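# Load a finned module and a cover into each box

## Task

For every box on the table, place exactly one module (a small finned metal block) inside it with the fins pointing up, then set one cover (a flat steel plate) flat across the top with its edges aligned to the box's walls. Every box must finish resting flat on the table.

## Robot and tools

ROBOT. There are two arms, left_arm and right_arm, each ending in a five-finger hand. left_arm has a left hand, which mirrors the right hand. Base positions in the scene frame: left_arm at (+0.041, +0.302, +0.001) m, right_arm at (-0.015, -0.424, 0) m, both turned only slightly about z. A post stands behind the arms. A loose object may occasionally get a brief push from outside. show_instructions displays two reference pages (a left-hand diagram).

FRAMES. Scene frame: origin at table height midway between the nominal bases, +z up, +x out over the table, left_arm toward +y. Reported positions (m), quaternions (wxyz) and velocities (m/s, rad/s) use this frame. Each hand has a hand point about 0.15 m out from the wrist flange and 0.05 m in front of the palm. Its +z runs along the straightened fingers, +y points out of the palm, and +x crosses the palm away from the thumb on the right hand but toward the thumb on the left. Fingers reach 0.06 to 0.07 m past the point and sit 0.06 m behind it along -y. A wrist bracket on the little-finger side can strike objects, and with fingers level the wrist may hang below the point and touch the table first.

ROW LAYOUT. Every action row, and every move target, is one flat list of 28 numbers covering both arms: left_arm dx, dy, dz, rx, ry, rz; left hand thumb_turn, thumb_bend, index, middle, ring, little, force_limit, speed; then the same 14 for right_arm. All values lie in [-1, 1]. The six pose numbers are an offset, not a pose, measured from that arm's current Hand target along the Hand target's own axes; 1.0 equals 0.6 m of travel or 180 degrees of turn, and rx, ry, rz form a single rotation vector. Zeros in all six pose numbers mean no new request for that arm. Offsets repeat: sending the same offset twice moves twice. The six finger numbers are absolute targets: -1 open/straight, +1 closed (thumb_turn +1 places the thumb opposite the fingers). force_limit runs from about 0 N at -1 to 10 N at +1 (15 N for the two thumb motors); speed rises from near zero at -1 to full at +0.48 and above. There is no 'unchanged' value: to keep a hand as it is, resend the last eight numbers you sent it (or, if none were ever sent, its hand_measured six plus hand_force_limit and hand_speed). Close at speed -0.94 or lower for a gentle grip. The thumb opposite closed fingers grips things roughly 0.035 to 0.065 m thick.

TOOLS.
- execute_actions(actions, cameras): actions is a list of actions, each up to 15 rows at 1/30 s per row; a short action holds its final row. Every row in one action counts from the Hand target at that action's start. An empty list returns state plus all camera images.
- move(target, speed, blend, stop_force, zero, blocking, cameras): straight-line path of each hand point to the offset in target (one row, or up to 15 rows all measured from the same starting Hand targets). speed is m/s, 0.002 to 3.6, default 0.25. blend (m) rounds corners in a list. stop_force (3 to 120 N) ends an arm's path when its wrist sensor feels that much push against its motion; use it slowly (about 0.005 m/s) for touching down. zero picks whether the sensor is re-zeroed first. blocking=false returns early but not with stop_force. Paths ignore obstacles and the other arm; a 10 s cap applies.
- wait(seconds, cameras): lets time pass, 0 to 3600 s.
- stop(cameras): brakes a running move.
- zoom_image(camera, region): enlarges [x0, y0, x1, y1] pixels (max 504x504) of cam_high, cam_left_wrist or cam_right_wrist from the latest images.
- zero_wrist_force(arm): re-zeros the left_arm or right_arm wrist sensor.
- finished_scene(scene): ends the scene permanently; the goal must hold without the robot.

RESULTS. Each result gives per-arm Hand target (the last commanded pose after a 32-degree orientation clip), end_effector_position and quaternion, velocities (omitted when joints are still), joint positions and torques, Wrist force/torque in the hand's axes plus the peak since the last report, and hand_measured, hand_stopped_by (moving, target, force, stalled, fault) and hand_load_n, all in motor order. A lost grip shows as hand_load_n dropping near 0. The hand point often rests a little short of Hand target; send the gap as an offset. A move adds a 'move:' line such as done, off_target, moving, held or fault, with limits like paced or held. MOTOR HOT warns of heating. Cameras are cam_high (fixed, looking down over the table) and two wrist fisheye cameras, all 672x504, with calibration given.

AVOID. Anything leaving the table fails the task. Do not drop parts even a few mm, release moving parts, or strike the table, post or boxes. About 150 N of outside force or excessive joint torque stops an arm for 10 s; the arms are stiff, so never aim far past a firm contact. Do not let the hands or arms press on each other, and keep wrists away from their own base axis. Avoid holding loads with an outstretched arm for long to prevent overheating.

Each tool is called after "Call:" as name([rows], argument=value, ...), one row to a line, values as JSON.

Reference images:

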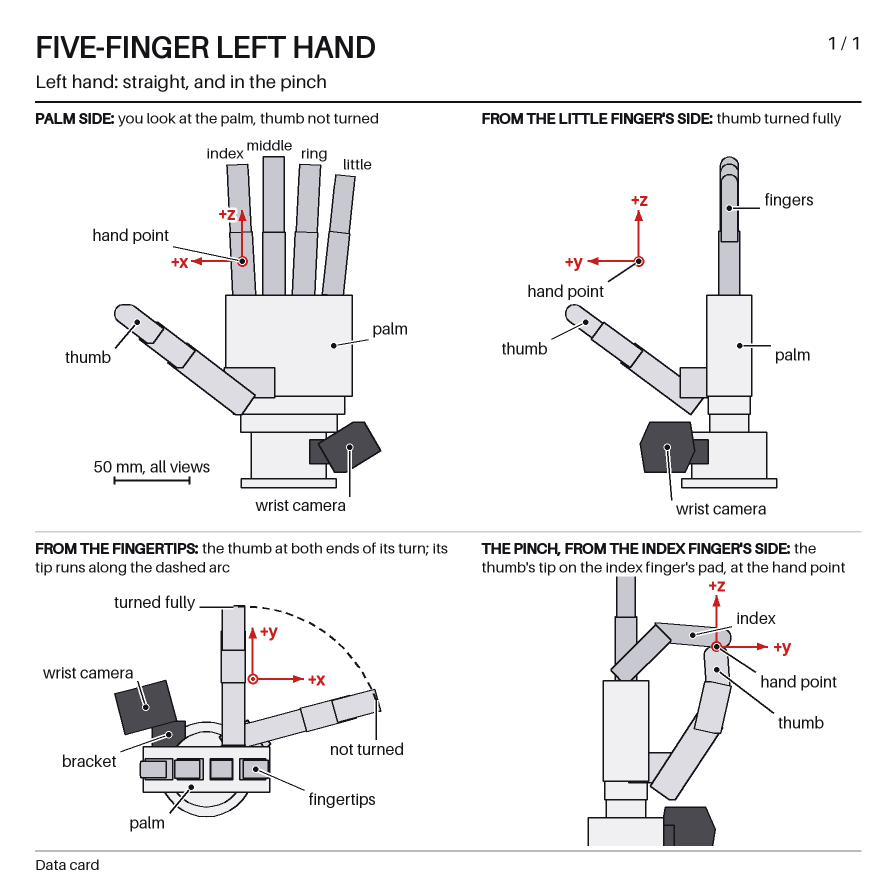

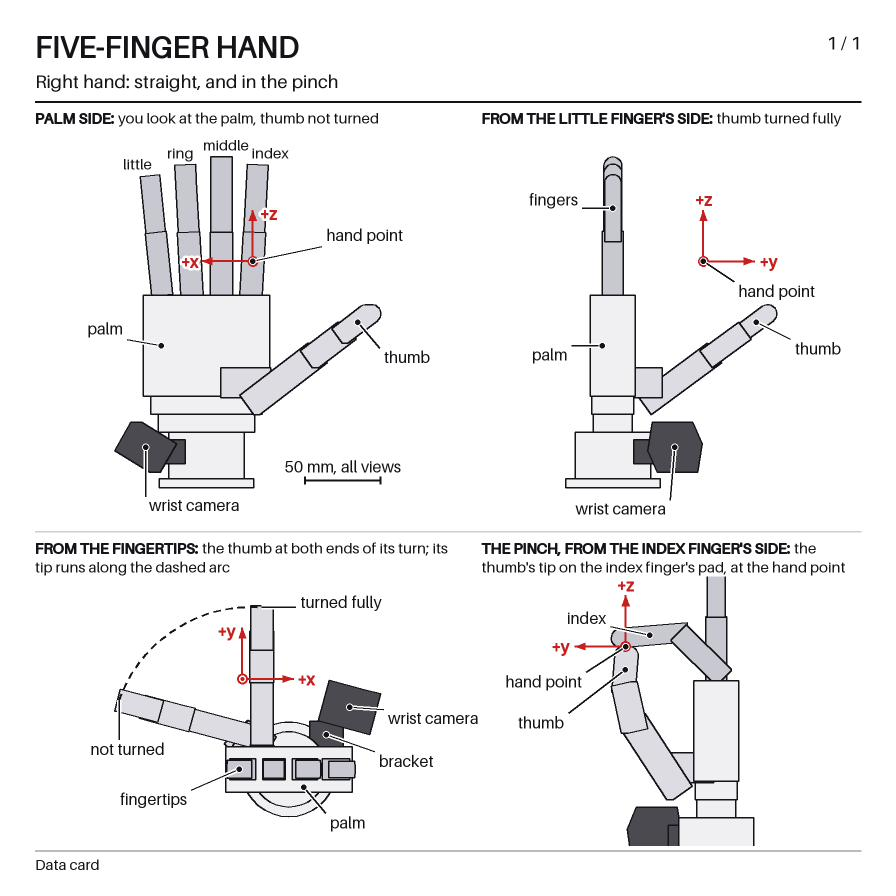

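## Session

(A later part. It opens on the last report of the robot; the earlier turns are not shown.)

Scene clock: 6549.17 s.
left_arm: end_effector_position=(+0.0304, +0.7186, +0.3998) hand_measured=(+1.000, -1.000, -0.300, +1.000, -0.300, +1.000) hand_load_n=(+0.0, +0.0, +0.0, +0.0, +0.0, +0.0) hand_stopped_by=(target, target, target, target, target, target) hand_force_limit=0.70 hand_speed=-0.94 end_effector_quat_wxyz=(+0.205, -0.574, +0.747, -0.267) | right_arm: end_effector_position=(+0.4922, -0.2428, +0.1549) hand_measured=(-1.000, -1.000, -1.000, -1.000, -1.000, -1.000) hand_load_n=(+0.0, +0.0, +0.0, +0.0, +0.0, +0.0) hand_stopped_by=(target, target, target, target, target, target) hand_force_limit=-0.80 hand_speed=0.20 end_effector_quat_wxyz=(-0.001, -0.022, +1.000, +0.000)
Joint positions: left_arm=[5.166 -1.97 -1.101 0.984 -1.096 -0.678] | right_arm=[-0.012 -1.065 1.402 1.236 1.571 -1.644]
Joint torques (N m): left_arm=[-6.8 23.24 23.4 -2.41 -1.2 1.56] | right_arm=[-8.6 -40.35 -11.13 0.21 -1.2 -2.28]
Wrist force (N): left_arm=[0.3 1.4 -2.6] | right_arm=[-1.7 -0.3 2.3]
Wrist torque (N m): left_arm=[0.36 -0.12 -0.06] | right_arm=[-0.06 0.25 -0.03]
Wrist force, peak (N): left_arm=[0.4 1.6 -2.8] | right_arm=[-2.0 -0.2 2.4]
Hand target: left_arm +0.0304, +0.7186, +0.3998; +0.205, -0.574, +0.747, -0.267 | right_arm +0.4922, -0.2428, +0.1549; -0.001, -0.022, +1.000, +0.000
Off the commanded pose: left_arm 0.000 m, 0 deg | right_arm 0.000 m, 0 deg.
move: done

Call:
move([
  [0,0,0,0,0,0,1,-1,-0.3,1,-0.3,1,0.7,-0.94,-0.0248,0.117,0,0,0,0,-1,-1,-1,-1,-1,-1,-0.8,0.2],
  [0,0,0,0,0,0,1,-1,-0.3,1,-0.3,1,0.7,-0.94,-0.0248,0.117,0.0365,0,0,0,-1,-1,-1,-1,-1,-1,-0.8,0.2],
], speed=[0.06, 0.03], cameras=["cam_high", "cam_right_wrist"])

Call:
zoom_image(camera="cam_high", region=[210, 200, 330, 290])

Scene clock: 6560.03 s.
left_arm: end_effector_position=(+0.0304, +0.7186, +0.3998) hand_measured=(+1.000, -1.000, -0.300, +1.000, -0.300, +1.000) hand_load_n=(+0.0, +0.0, +0.0, +0.0, -0.5, +0.0) hand_stopped_by=(target, target, target, target, target, target) hand_force_limit=0.70 hand_speed=-0.94 end_effector_quat_wxyz=(+0.205, -0.574, +0.747, -0.267) | right_arm: end_effector_position=(+0.5040, -0.1720, +0.1331) hand_measured=(-1.000, -1.000, -1.000, -1.000, -1.000, -1.000) hand_load_n=(+0.0, +0.0, +0.0, +0.0, +0.0, +0.0) hand_stopped_by=(target, target, target, target, target, target) hand_force_limit=-0.80 hand_speed=0.20 end_effector_quat_wxyz=(-0.001, -0.022, +1.000, +0.000)
Joint positions: left_arm=[5.166 -1.97 -1.101 0.984 -1.096 -0.678] | right_arm=[0.13 -0.971 1.31 1.233 1.57 -1.501]
Joint torques (N m): left_arm=[-7.11 22.65 23.88 -2.52 -1.23 1.68] | right_arm=[8.21 -31.19 -10.54 0.25 0.9 2.34]
Wrist force (N): left_arm=[-0.1 1.5 -2.8] | right_arm=[-1.6 -0.3 2.2]
Wrist torque (N m): left_arm=[0.39 -0.07 -0.08] | right_arm=[-0.06 0.25 -0.15]
Wrist force, peak (N): left_arm=[0.3 1.6 -3.0] | right_arm=[-2.0 0.1 2.5]
Hand target: left_arm +0.0304, +0.7186, +0.3998; +0.205, -0.574, +0.747, -0.267 | right_arm +0.5040, -0.1720, +0.1330; -0.001, -0.022, +1.000, +0.000
Off the commanded pose: left_arm 0.000 m, 0 deg | right_arm 0.000 m, 0 deg.
move: done
cam_right_wrist: T_world_to_cam=[[-0.23761, 0.97096, 0.02779, 0.2811], [0.83504, 0.18956, 0.5165, -0.46445], [0.49624, 0.14593, -0.85583, 0.0036]] pos_world=[0.45284, -0.18542, 0.23516]

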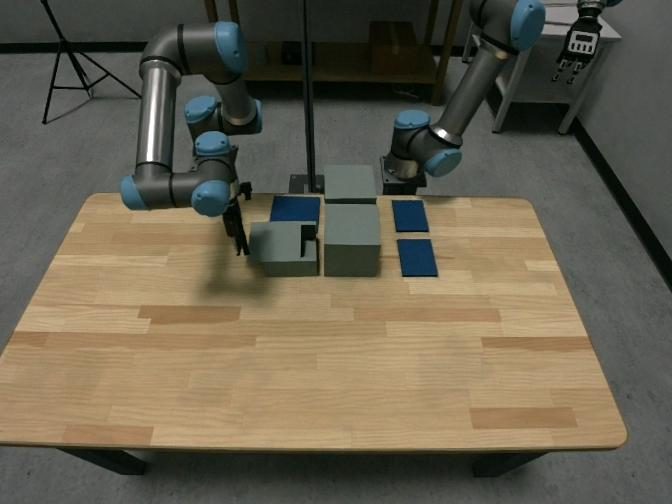

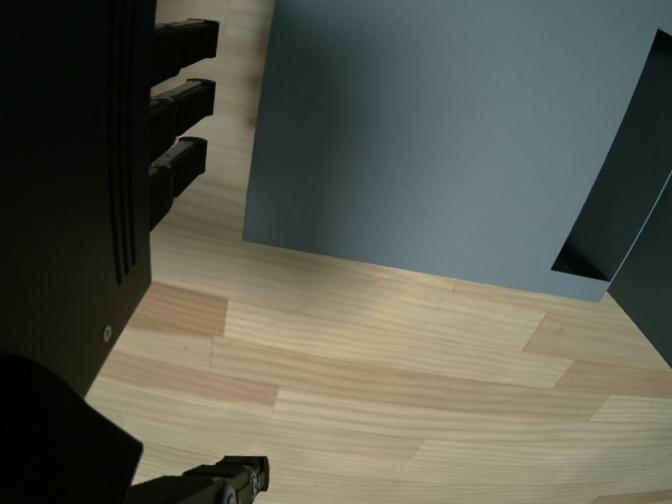

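Scaled by 4.200 from the camera's image (finer frame: 960x720).

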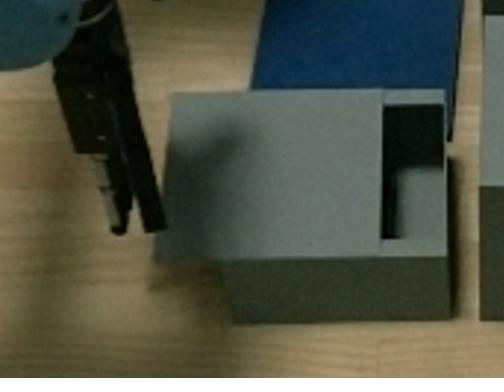

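Call:
move(target=[0,0,0,0,0,0,1,-1,-0.3,1,-0.3,1,0.7,-0.94,0,0.05,0,0,0,0,-1,-1,-1,-1,-1,-1,-0.8,0.2], speed=0.012, stop_force=3, cameras=["cam_high", "cam_right_wrist"])

Call:
zoom_image(camera="cam_high", region=[240, 210, 330, 280])

Scene clock: 6577.50 s.
left_arm: end_effector_position=(+0.0304, +0.7186, +0.3998) hand_measured=(+1.000, -1.000, -0.300, +1.000, -0.300, +1.000) hand_load_n=(+0.0, +0.0, +0.0, +0.0, +0.0, +0.0) hand_stopped_by=(target, target, target, target, target, target) hand_force_limit=0.70 hand_speed=-0.94 end_effector_quat_wxyz=(+0.205, -0.574, +0.747, -0.267) | right_arm: end_effector_position=(+0.5027, -0.1420, +0.1330) hand_measured=(-1.000, -1.000, -1.000, -1.000, -1.000, -1.000) hand_load_n=(+0.0, -0.5, +0.0, +0.0, +0.0, +0.0) hand_stopped_by=(target, target, target, target, target, target) hand_force_limit=-0.80 hand_speed=0.20 end_effector_quat_wxyz=(-0.001, -0.022, +1.000, +0.000)
Joint positions: left_arm=[5.166 -1.97 -1.101 0.984 -1.096 -0.678] | right_arm=[0.188 -0.946 1.269 1.249 1.57 -1.443]
Joint torques (N m): left_arm=[-7.24 23.45 23.67 -2.44 -1.11 1.55] | right_arm=[7.76 -32.18 -24.45 4.56 -0.9 1.99]
Wrist force (N): left_arm=[0.0 1.6 -2.7] | right_arm=[-1.5 -1.4 2.3]
Wrist torque (N m): left_arm=[0.39 -0.08 -0.08] | right_arm=[-0.08 0.23 -0.18]
Wrist force, peak (N): left_arm=[0.1 1.7 -3.0] | right_arm=[-1.7 -1.6 2.7]
Hand target: left_arm +0.0304, +0.7186, +0.3998; +0.205, -0.574, +0.747, -0.267 | right_arm +0.5027, -0.1420, +0.1330; -0.001, -0.022, +1.000, +0.000
Off the commanded pose: left_arm 0.000 m, 0 deg | right_arm 0.000 m, 0 deg.
move: done
cam_right_wrist: T_world_to_cam=[[-0.23761, 0.97096, 0.02779, 0.25166], [0.83504, 0.18956, 0.5165, -0.469], [0.49624, 0.14593, -0.85583, -0.00021]] pos_world=[0.45154, -0.15542, 0.23506]

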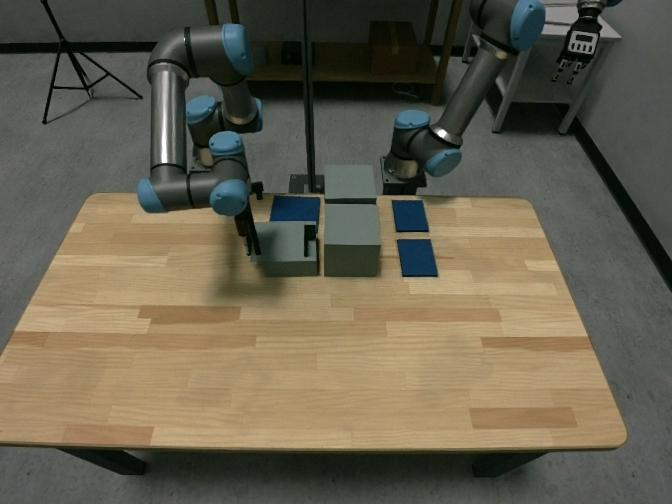

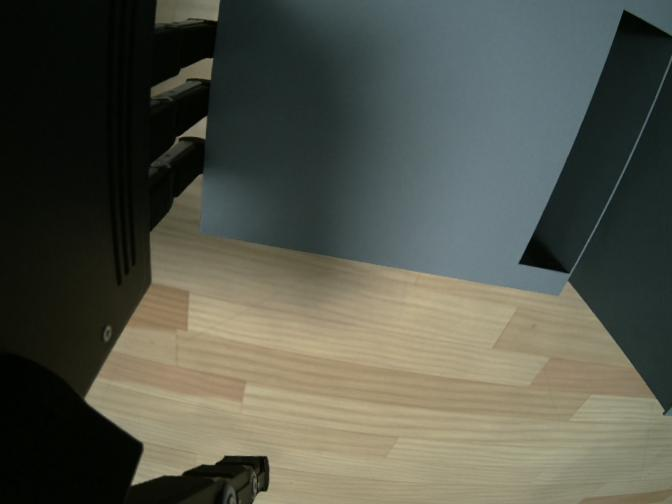

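Scaled by 5.600 from the camera's image (finer frame: 960x720).

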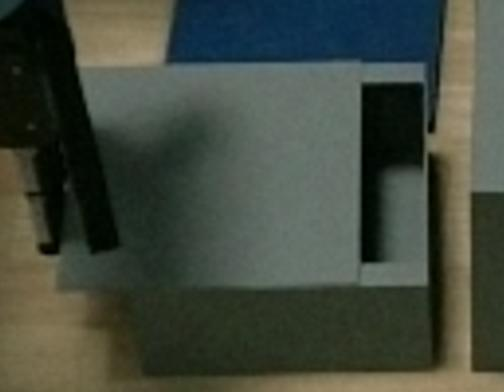

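Call:
move(target=[0,0,0,0,0,0,1,-1,-0.3,1,-0.3,1,0.7,-0.94,0,0.0459,0,0,0,0,-1,-1,-1,-1,-1,-1,-0.8,0.2], speed=0.012, stop_force=3, cameras=["cam_high", "cam_right_wrist"])

Call:
zoom_image(camera="cam_high", region=[250, 210, 340, 280])

Call:
zoom_image(camera="cam_high", region=[290, 250, 326, 280])

Call:
zoom_image(camera="cam_high", region=[290, 210, 326, 240])

Scene clock: 6590.10 s.
left_arm: end_effector_position=(+0.0304, +0.7186, +0.3998) hand_measured=(+1.000, -1.000, -0.300, +1.000, -0.300, +1.000) hand_load_n=(+0.0, +0.0, +0.0, +0.0, +0.0, +0.0) hand_stopped_by=(target, target, target, target, target, target) hand_force_limit=0.70 hand_speed=-0.94 end_effector_quat_wxyz=(+0.205, -0.574, +0.747, -0.267) | right_arm: end_effector_position=(+0.5015, -0.1145, +0.1330) hand_measured=(-1.000, -1.000, -1.000, -1.000, -1.000, -1.000) hand_load_n=(+0.0, +0.0, +0.0, +0.0, +0.0, +0.0) hand_stopped_by=(target, target, target, target, target, target) hand_force_limit=-0.80 hand_speed=0.20 end_effector_quat_wxyz=(-0.001, -0.022, +1.000, +0.000)
Joint positions: left_arm=[5.166 -1.97 -1.101 0.984 -1.096 -0.678] | right_arm=[0.24 -0.92 1.225 1.267 1.57 -1.392]
Joint torques (N m): left_arm=[-7.09 23.19 24.03 -2.52 -1.21 1.62] | right_arm=[8.39 -33.1 -23.55 4.54 -0.61 2.13]
Wrist force (N): left_arm=[0.2 1.5 -2.8] | right_arm=[-1.5 -1.8 2.0]
Wrist torque (N m): left_arm=[0.39 -0.12 -0.07] | right_arm=[-0.11 0.25 -0.20]
Wrist force, peak (N): left_arm=[0.1 1.6 -2.9] | right_arm=[-1.8 -1.6 2.6]
Hand target: left_arm +0.0304, +0.7186, +0.3998; +0.205, -0.574, +0.747, -0.267 | right_arm +0.5015, -0.1145, +0.1330; -0.001, -0.022, +1.000, +0.000
Off the commanded pose: left_arm 0.000 m, 0 deg | right_arm 0.000 m, 0 deg.
move: done
cam_right_wrist: T_world_to_cam=[[-0.23761, 0.97096, 0.02779, 0.22468], [0.83504, 0.18956, 0.5165, -0.47321], [0.49624, 0.14593, -0.85583, -0.00363]] pos_world=[0.45034, -0.12792, 0.23506]

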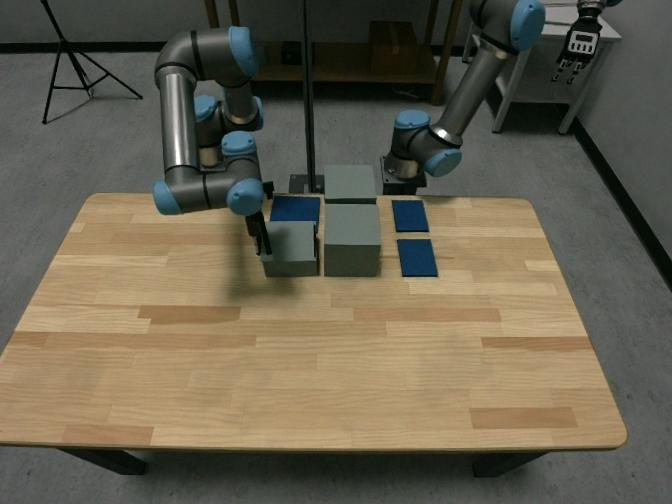

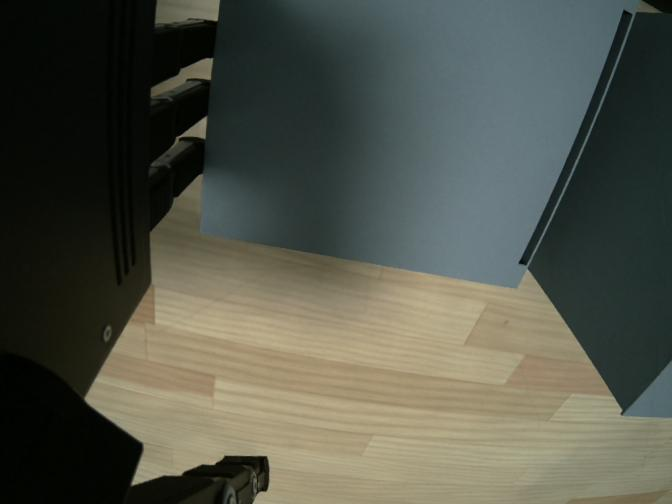

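Scaled by 5.600 from the camera's image (finer frame: 960x720).

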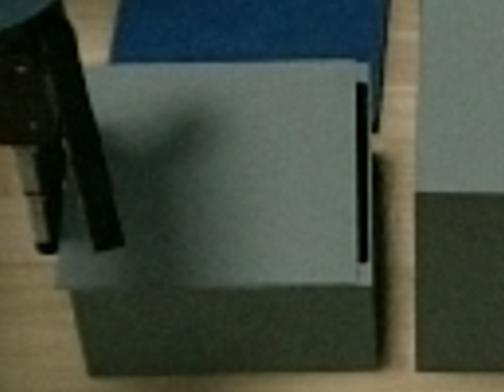

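Scaled by 14.000 from the camera's image (finer frame: 960x720).

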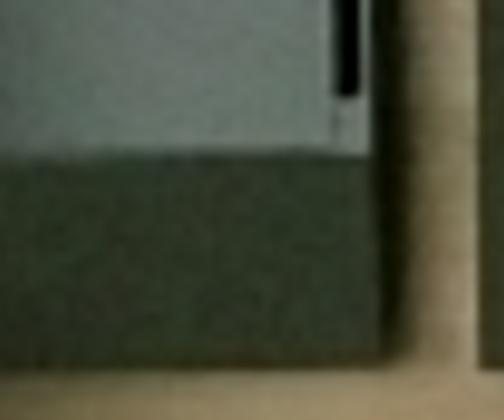

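Scaled by 14.000 from the camera's image (finer frame: 960x720).

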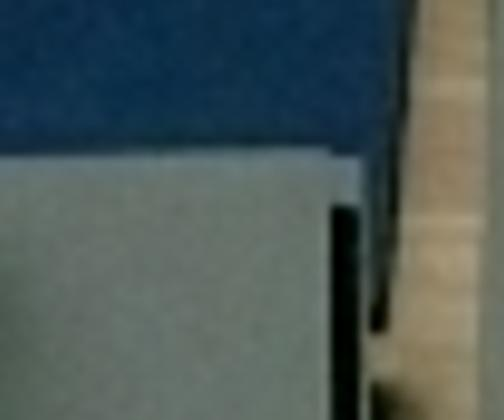

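Call:
move(target=[0,0,0,0,0,0,1,-1,-0.3,1,-0.3,1,0.7,-0.94,0,0.018,0,0,0,0,-1,-1,-1,-1,-1,-1,-0.8,0.2], speed=0.006, stop_force=3.2, zero=false, cameras=["cam_high", "cam_right_wrist"])

Call:
zoom_image(camera="cam_high", region=[250, 210, 340, 280])

Call:
zoom_image(camera="cam_high", region=[290, 250, 326, 280])

Call:
zoom_image(camera="cam_high", region=[290, 210, 326, 240])

Scene clock: 6607.17 s.
left_arm: end_effector_position=(+0.0304, +0.7186, +0.3998) hand_measured=(+1.000, -1.000, -0.300, +1.000, -0.300, +1.000) hand_load_n=(+0.0, +0.0, +0.0, +0.0, +0.0, +0.5) hand_stopped_by=(target, target, target, target, target, target) hand_force_limit=0.70 hand_speed=-0.94 end_effector_quat_wxyz=(+0.205, -0.574, +0.747, -0.267) | right_arm: end_effector_position=(+0.5010, -0.1037, +0.1330) hand_measured=(-1.000, -1.000, -1.000, -1.000, -1.000, -1.000) hand_load_n=(+0.0, +0.0, +0.0, +0.0, +0.0, +0.0) hand_stopped_by=(target, target, target, target, target, target) hand_force_limit=-0.80 hand_speed=0.20 end_effector_quat_wxyz=(-0.001, -0.022, +1.000, +0.000)
Joint positions: left_arm=[5.166 -1.97 -1.101 0.984 -1.096 -0.678] | right_arm=[0.26 -0.909 1.206 1.275 1.57 -1.372]
Joint torques (N m): left_arm=[-7.02 22.99 24.41 -2.42 -1.16 1.63] | right_arm=[9.23 -33.51 -23.94 4.38 -1.69 1.99]
Wrist force (N): left_arm=[0.1 1.5 -2.8] | right_arm=[-1.8 -3.9 1.7]
Wrist torque (N m): left_arm=[0.40 -0.09 -0.07] | right_arm=[-0.09 0.29 -0.30]
Wrist force, peak (N): left_arm=[0.3 1.6 -2.9] | right_arm=[-1.9 -4.4 1.8]
Hand target: left_arm +0.0304, +0.7186, +0.3998; +0.205, -0.574, +0.747, -0.267 | right_arm +0.5010, -0.1037, +0.1330; -0.001, -0.022, +1.000, +0.000
Off the commanded pose: left_arm 0.000 m, 0 deg | right_arm 0.000 m, 0 deg.
move: done
cam_right_wrist: T_world_to_cam=[[-0.23761, 0.97096, 0.02779, 0.21407], [0.83504, 0.18956, 0.5165, -0.47484], [0.49624, 0.14593, -0.85583, -0.00496]] pos_world=[0.44984, -0.11712, 0.23506]

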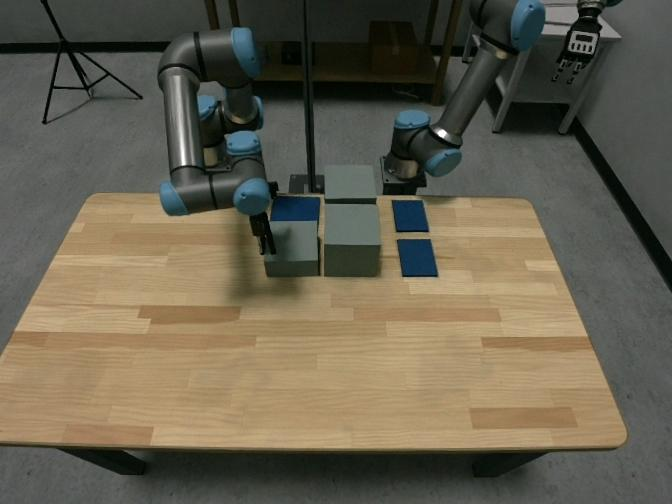

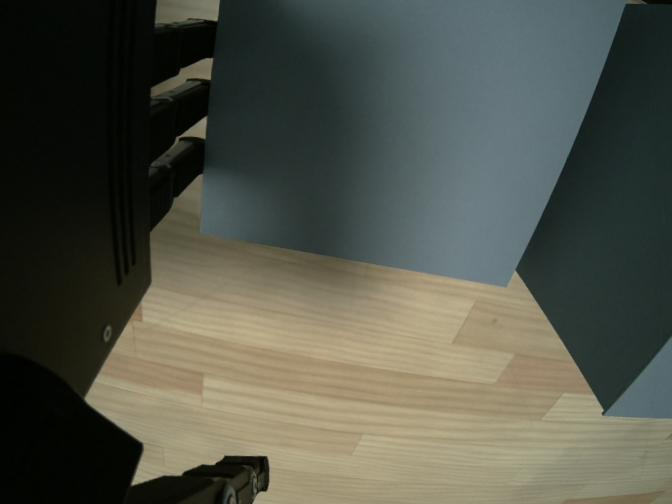

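Scaled by 5.600 from the camera's image (finer frame: 960x720).

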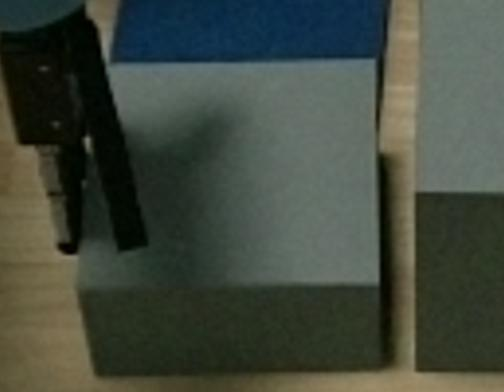

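Scaled by 14.000 from the camera's image (finer frame: 960x720).

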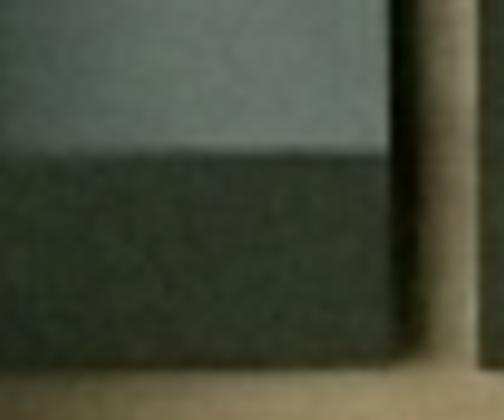

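Scaled by 14.000 from the camera's image (finer frame: 960x720).

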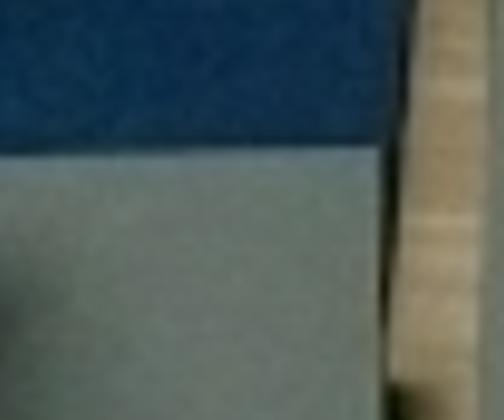

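Call:
move([
  [0,0,0,0,0,0,1,-1,-0.3,1,-0.3,1,0.7,-0.94,0,-0.05,0,0,0,0,-1,-1,-1,-1,-1,-1,-0.8,0.2],
  [0,0,0,0,0,0,1,-1,-0.3,1,-0.3,1,0.7,-0.94,0,-0.08,-0.12,0,0,0,-1,-1,-1,-1,-1,-1,-0.8,0.2],
], speed=[0.04, 0.1], cameras=["cam_high"])

Call:
zoom_image(camera="cam_high", region=[240, 210, 330, 280])

Call:
zoom_image(camera="cam_high", region=[254, 250, 290, 280])

Call:
zoom_image(camera="cam_high", region=[290, 250, 326, 280])

Call:
zoom_image(camera="cam_high", region=[290, 210, 326, 240])

Call:
zoom_image(camera="cam_high", region=[254, 210, 290, 240])

Scene clock: 6623.53 s.
left_arm: end_effector_position=(+0.0304, +0.7186, +0.3998) hand_measured=(+1.000, -1.000, -0.300, +1.000, -0.300, +1.000) hand_load_n=(+0.0, +0.0, +0.0, +0.5, +0.0, +0.0) hand_stopped_by=(target, target, target, target, target, target) hand_force_limit=0.70 hand_speed=-0.94 end_effector_quat_wxyz=(+0.205, -0.574, +0.747, -0.267) | right_arm: end_effector_position=(+0.5032, -0.1517, +0.2049) hand_measured=(-1.000, -1.000, -1.000, -1.000, -1.000, -1.000) hand_load_n=(+0.0, +0.0, +0.0, +0.0, +0.0, +0.0) hand_stopped_by=(target, target, target, target, target, target) hand_force_limit=-0.80 hand_speed=0.20 end_effector_quat_wxyz=(-0.001, -0.022, +1.000, +0.000)
Joint positions: left_arm=[5.166 -1.97 -1.101 0.984 -1.096 -0.678] | right_arm=[0.17 -0.998 1.165 1.406 1.57 -1.462]
Joint torques (N m): left_arm=[-7.55 23.04 23.92 -2.45 -1.1 1.63] | right_arm=[-8.71 -44.51 -24.1 4.38 0.67 -2.36]
Wrist force (N): left_arm=[0.2 1.7 -2.7] | right_arm=[-1.6 -0.4 2.0]
Wrist torque (N m): left_arm=[0.40 -0.11 -0.07] | right_arm=[-0.08 0.26 -0.04]
Wrist force, peak (N): left_arm=[0.2 1.7 -2.9] | right_arm=[-2.0 -4.2 1.9]
Hand target: left_arm +0.0304, +0.7186, +0.3998; +0.205, -0.574, +0.747, -0.267 | right_arm +0.5032, -0.1517, +0.2050; -0.001, -0.022, +1.000, +0.000
Off the commanded pose: left_arm 0.000 m, 0 deg | right_arm 0.000 m, 0 deg.
move: done

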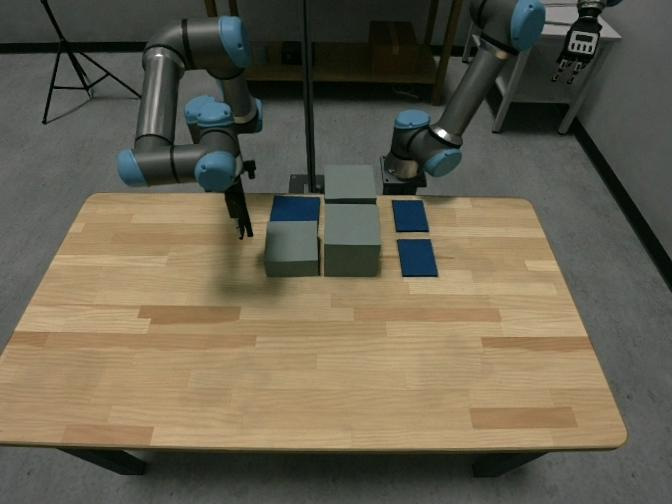

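Scaled by 5.600 from the camera's image (finer frame: 960x720).

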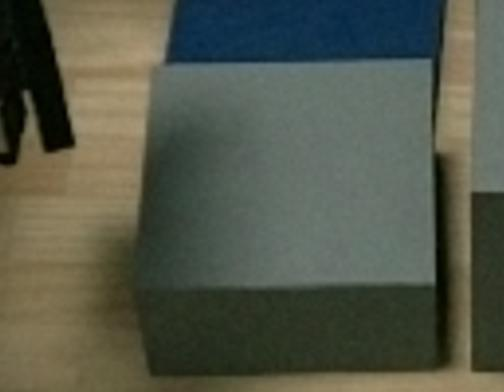

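Scaled by 14.000 from the camera's image (finer frame: 960x720).

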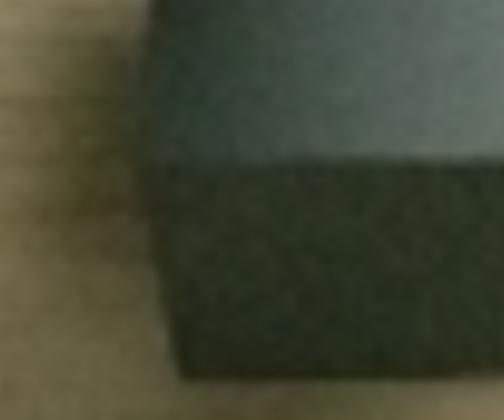

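Scaled by 14.000 from the camera's image (finer frame: 960x720).

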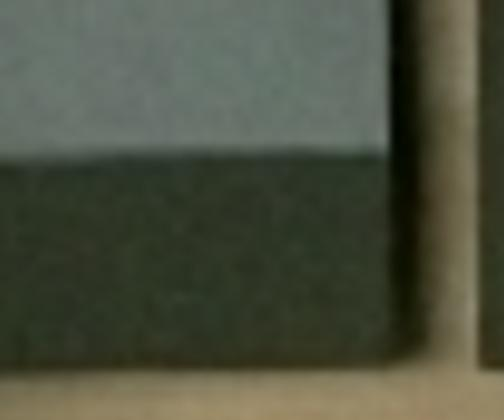

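Scaled by 14.000 from the camera's image (finer frame: 960x720).

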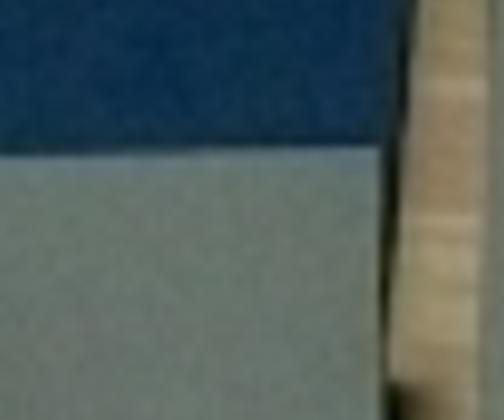

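Scaled by 14.000 from the camera's image (finer frame: 960x720).

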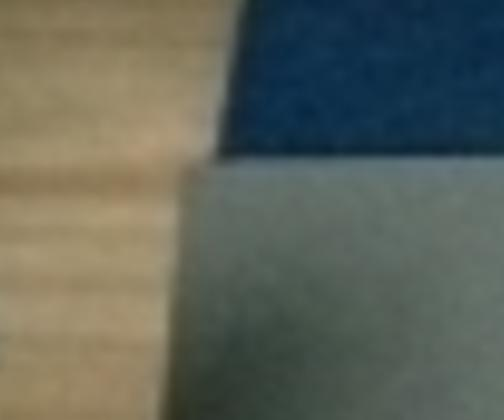

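Call:
move(target=[0,0,0,0,0,0,1,-1,-0.3,1,-0.3,1,0.7,-0.94,0.2361,0.0633,-0.0417,0,0,0,-1,-1,-1,-1,-1,-1,-0.8,0.2], speed=0.12, cameras=["cam_right_wrist", "cam_high"])

Scene clock: 6668.30 s.
left_arm: end_effector_position=(+0.0304, +0.7186, +0.3998) hand_measured=(+1.000, -1.000, -0.300, +1.000, -0.300, +1.000) hand_load_n=(+0.0, +0.0, +0.0, +0.0, +0.0, +0.0) hand_stopped_by=(target, target, target, target, target, target) hand_force_limit=0.70 hand_speed=-0.94 end_effector_quat_wxyz=(+0.205, -0.574, +0.747, -0.267) | right_arm: end_effector_position=(+0.3602, -0.1199, +0.2303) hand_measured=(-1.000, -1.000, -1.000, -1.000, -1.000, -1.000) hand_load_n=(+0.5, +0.0, +0.0, +0.0, +0.0, +0.0) hand_stopped_by=(target, target, target, target, target, target) hand_force_limit=-0.80 hand_speed=0.20 end_effector_quat_wxyz=(-0.001, -0.022, +1.000, +0.000)
Joint positions: left_arm=[5.166 -1.97 -1.101 0.984 -1.096 -0.678] | right_arm=[0.305 -1.284 1.515 1.341 1.57 -1.326]
Joint torques (N m): left_arm=[-6.99 22.84 24.46 -2.53 -1.09 1.56] | right_arm=[7.6 -32.93 -11.14 0.29 0.42 2.3]
Wrist force (N): left_arm=[0.2 1.4 -2.6] | right_arm=[-1.8 -0.2 2.2]
Wrist torque (N m): left_arm=[0.36 -0.11 -0.06] | right_arm=[-0.04 0.28 -0.16]
Wrist force, peak (N): left_arm=[0.4 1.4 -3.1] | right_arm=[-2.5 -0.6 2.1]
Hand target: left_arm +0.0304, +0.7186, +0.3998; +0.205, -0.574, +0.747, -0.267 | right_arm +0.3601, -0.1199, +0.2303; -0.001, -0.022, +1.000, +0.000
Off the commanded pose: left_arm 0.000 m, 0 deg | right_arm 0.000 m, 0 deg.
move: done
cam_right_wrist: T_world_to_cam=[[-0.23761, 0.97096, 0.02779, 0.19364], [0.83506, 0.18957, 0.51646, -0.40444], [0.4962, 0.14592, -0.85586, 0.15057]] pos_world=[0.30904, -0.13332, 0.33236]
Images, in order (width x height): cam_high 672x504, cam_right_wrist 672x504.

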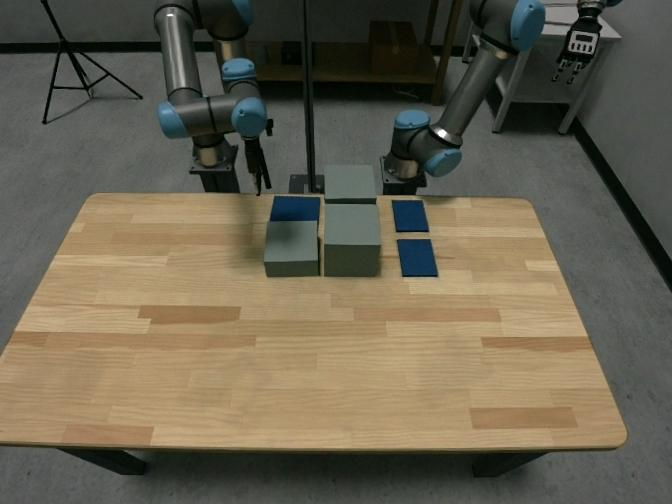

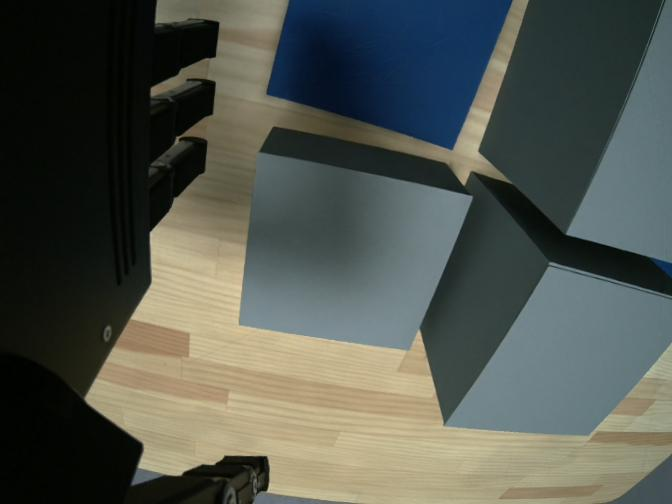

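Call:
zoom_image(camera="cam_right_wrist", region=[235, 120, 360, 220])

Call:
zoom_image(camera="cam_right_wrist", region=[360, 130, 485, 230])

Call:
zoom_image(camera="cam_right_wrist", region=[520, 200, 672, 320])

Call:
zoom_image(camera="cam_right_wrist", region=[360, 270, 485, 370])

Scaled by 4.032 from the camera's image (finer frame: 960x720).

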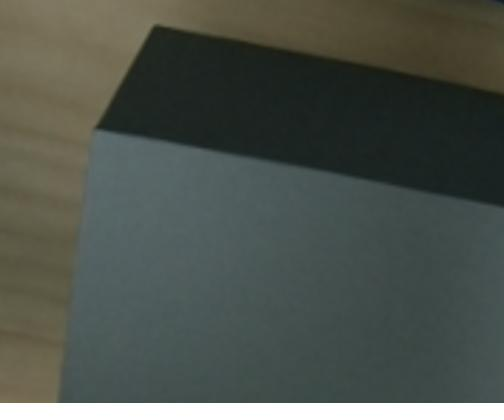

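Scaled by 4.032 from the camera's image (finer frame: 960x720).

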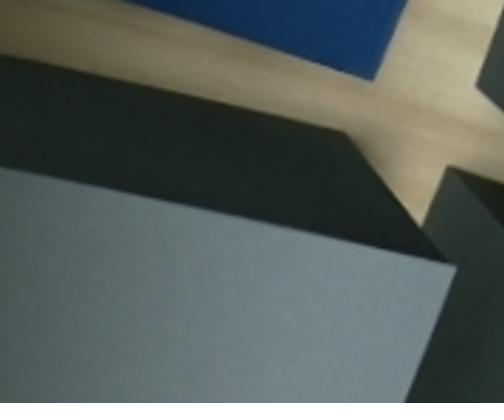

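Scaled by 3.316 from the camera's image (finer frame: 960x720).

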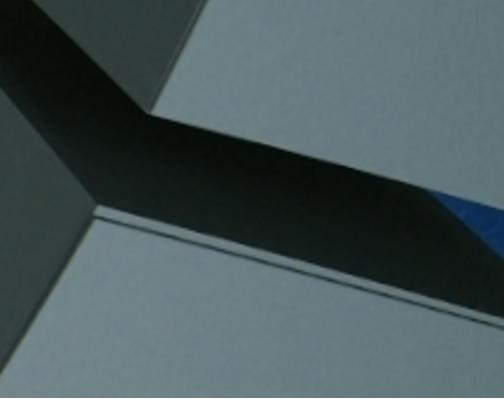

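Scaled by 4.032 from the camera's image (finer frame: 960x720).

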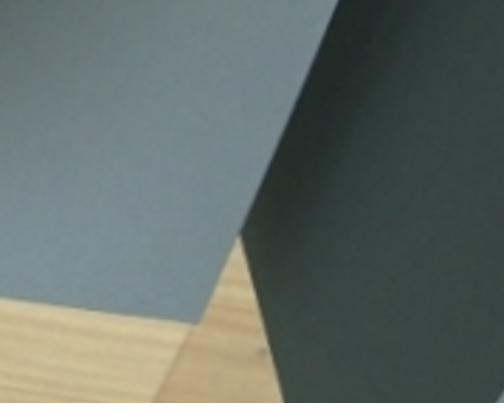

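Call:
zoom_image(camera="cam_high", region=[315, 218, 387, 278])

Call:
zoom_image(camera="cam_high", region=[315, 195, 387, 255])

Call:
zoom_image(camera="cam_high", region=[315, 155, 387, 215])

Scaled by 7.000 from the camera's image (finer frame: 960x720).

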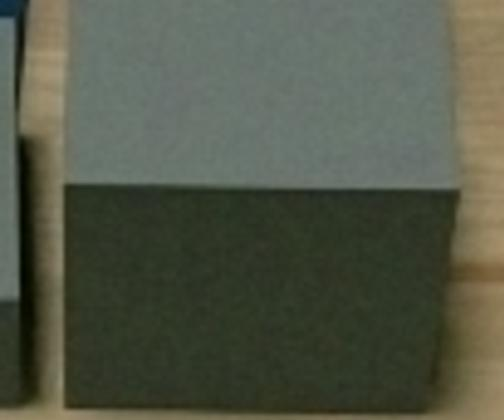

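Scaled by 7.000 from the camera's image (finer frame: 960x720).

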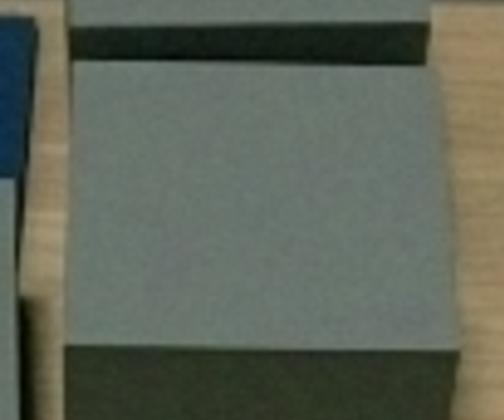

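Scaled by 7.000 from the camera's image (finer frame: 960x720).

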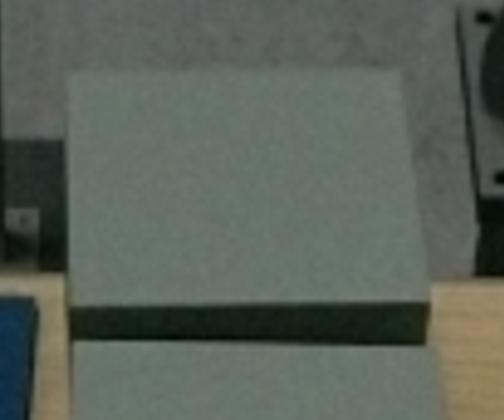

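Call:
move(target=[0,0,0,0,0,0,1,-1,-0.3,1,-0.3,1,0.7,-0.94,0.3098,0.1638,-0.0667,0,0,0,-1,-1,-1,-1,-1,-1,-0.8,0.2], speed=0.12, cameras=["cam_right_wrist", "cam_high"])

Scene clock: 6733.57 s.
left_arm: end_effector_position=(+0.0304, +0.7186, +0.3998) hand_measured=(+1.000, -1.000, -0.300, +1.000, -0.300, +1.000) hand_load_n=(+0.0, +0.5, +0.0, +0.0, +0.0, +0.0) hand_stopped_by=(target, target, target, target, target, target) hand_force_limit=0.70 hand_speed=-0.94 end_effector_quat_wxyz=(+0.205, -0.574, +0.747, -0.267) | right_arm: end_effector_position=(+0.1702, -0.0299, +0.2707) hand_measured=(-1.000, -1.000, -1.000, -1.000, -1.000, -1.000) hand_load_n=(+0.0, +0.0, +0.0, +0.0, -0.5, +0.0) hand_stopped_by=(target, target, target, target, target, target) hand_force_limit=-0.80 hand_speed=0.20 end_effector_quat_wxyz=(-0.001, -0.022, +1.000, +0.000)
Joint positions: left_arm=[5.166 -1.97 -1.101 0.984 -1.096 -0.678] | right_arm=[0.773 -1.44 1.602 1.41 1.569 -0.859]
Joint torques (N m): left_arm=[-6.82 23.17 23.51 -2.46 -1.19 1.73] | right_arm=[7.78 -15.09 -25.12 4.3 1.19 2.21]
Wrist force (N): left_arm=[0.2 1.6 -2.7] | right_arm=[-1.7 -0.1 2.2]
Wrist torque (N m): left_arm=[0.39 -0.11 -0.07] | right_arm=[-0.03 0.25 -0.15]
Wrist force, peak (N): left_arm=[0.1 1.7 -2.9] | right_arm=[-2.1 -0.7 2.3]
Hand target: left_arm +0.0304, +0.7186, +0.3998; +0.205, -0.574, +0.747, -0.267 | right_arm +0.1702, -0.0299, +0.2707; -0.001, -0.022, +1.000, +0.000
Off the commanded pose: left_arm 0.000 m, 0 deg | right_arm 0.000 m, 0 deg.
move: done
cam_right_wrist: T_world_to_cam=[[-0.23761, 0.97096, 0.02779, 0.05989], [0.83504, 0.18956, 0.5165, -0.28374], [0.49624, 0.14593, -0.85583, 0.26626]] pos_world=[0.11904, -0.04322, 0.37276]
Images, in order (width x height): cam_high 672x504, cam_right_wrist 672x504.

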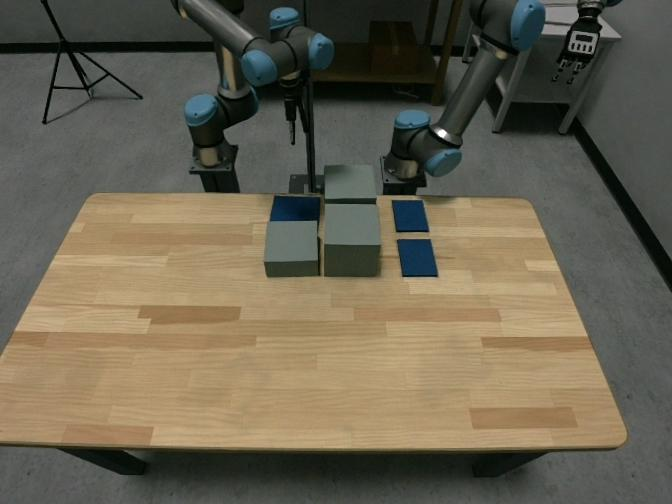

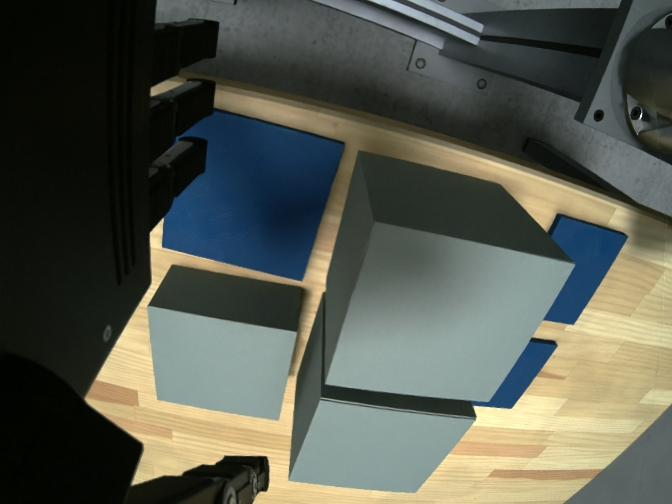

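Call:
zoom_image(camera="cam_right_wrist", region=[340, 150, 470, 250])

Call:
zoom_image(camera="cam_right_wrist", region=[300, 350, 490, 450])

Call:
zoom_image(camera="cam_right_wrist", region=[460, 180, 590, 280])

Scaled by 3.877 from the camera's image (finer frame: 960x720).

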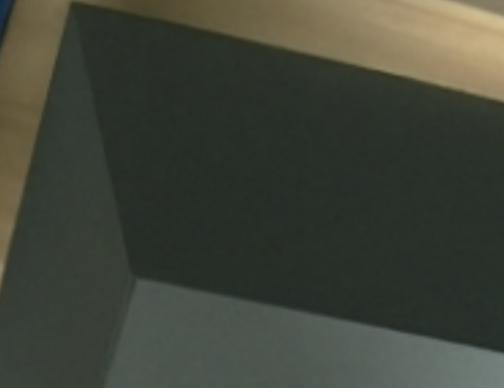

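Scaled by 2.653 from the camera's image (finer frame: 960x720).

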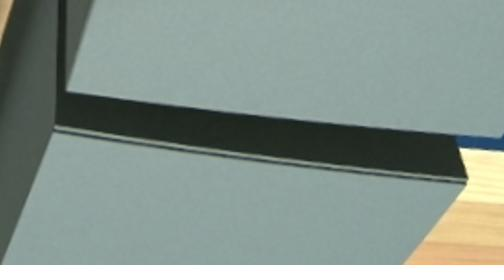

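Scaled by 3.877 from the camera's image (finer frame: 960x720).

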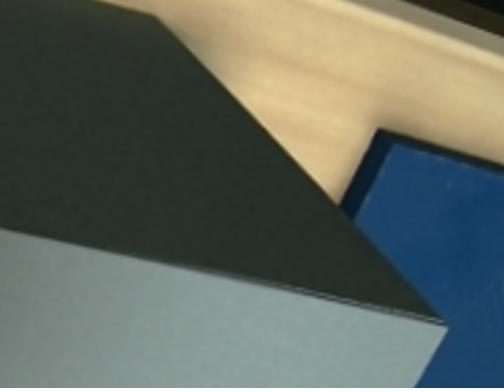

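Call:
finished_scene(scene=1)

The scene is finished: the task was done.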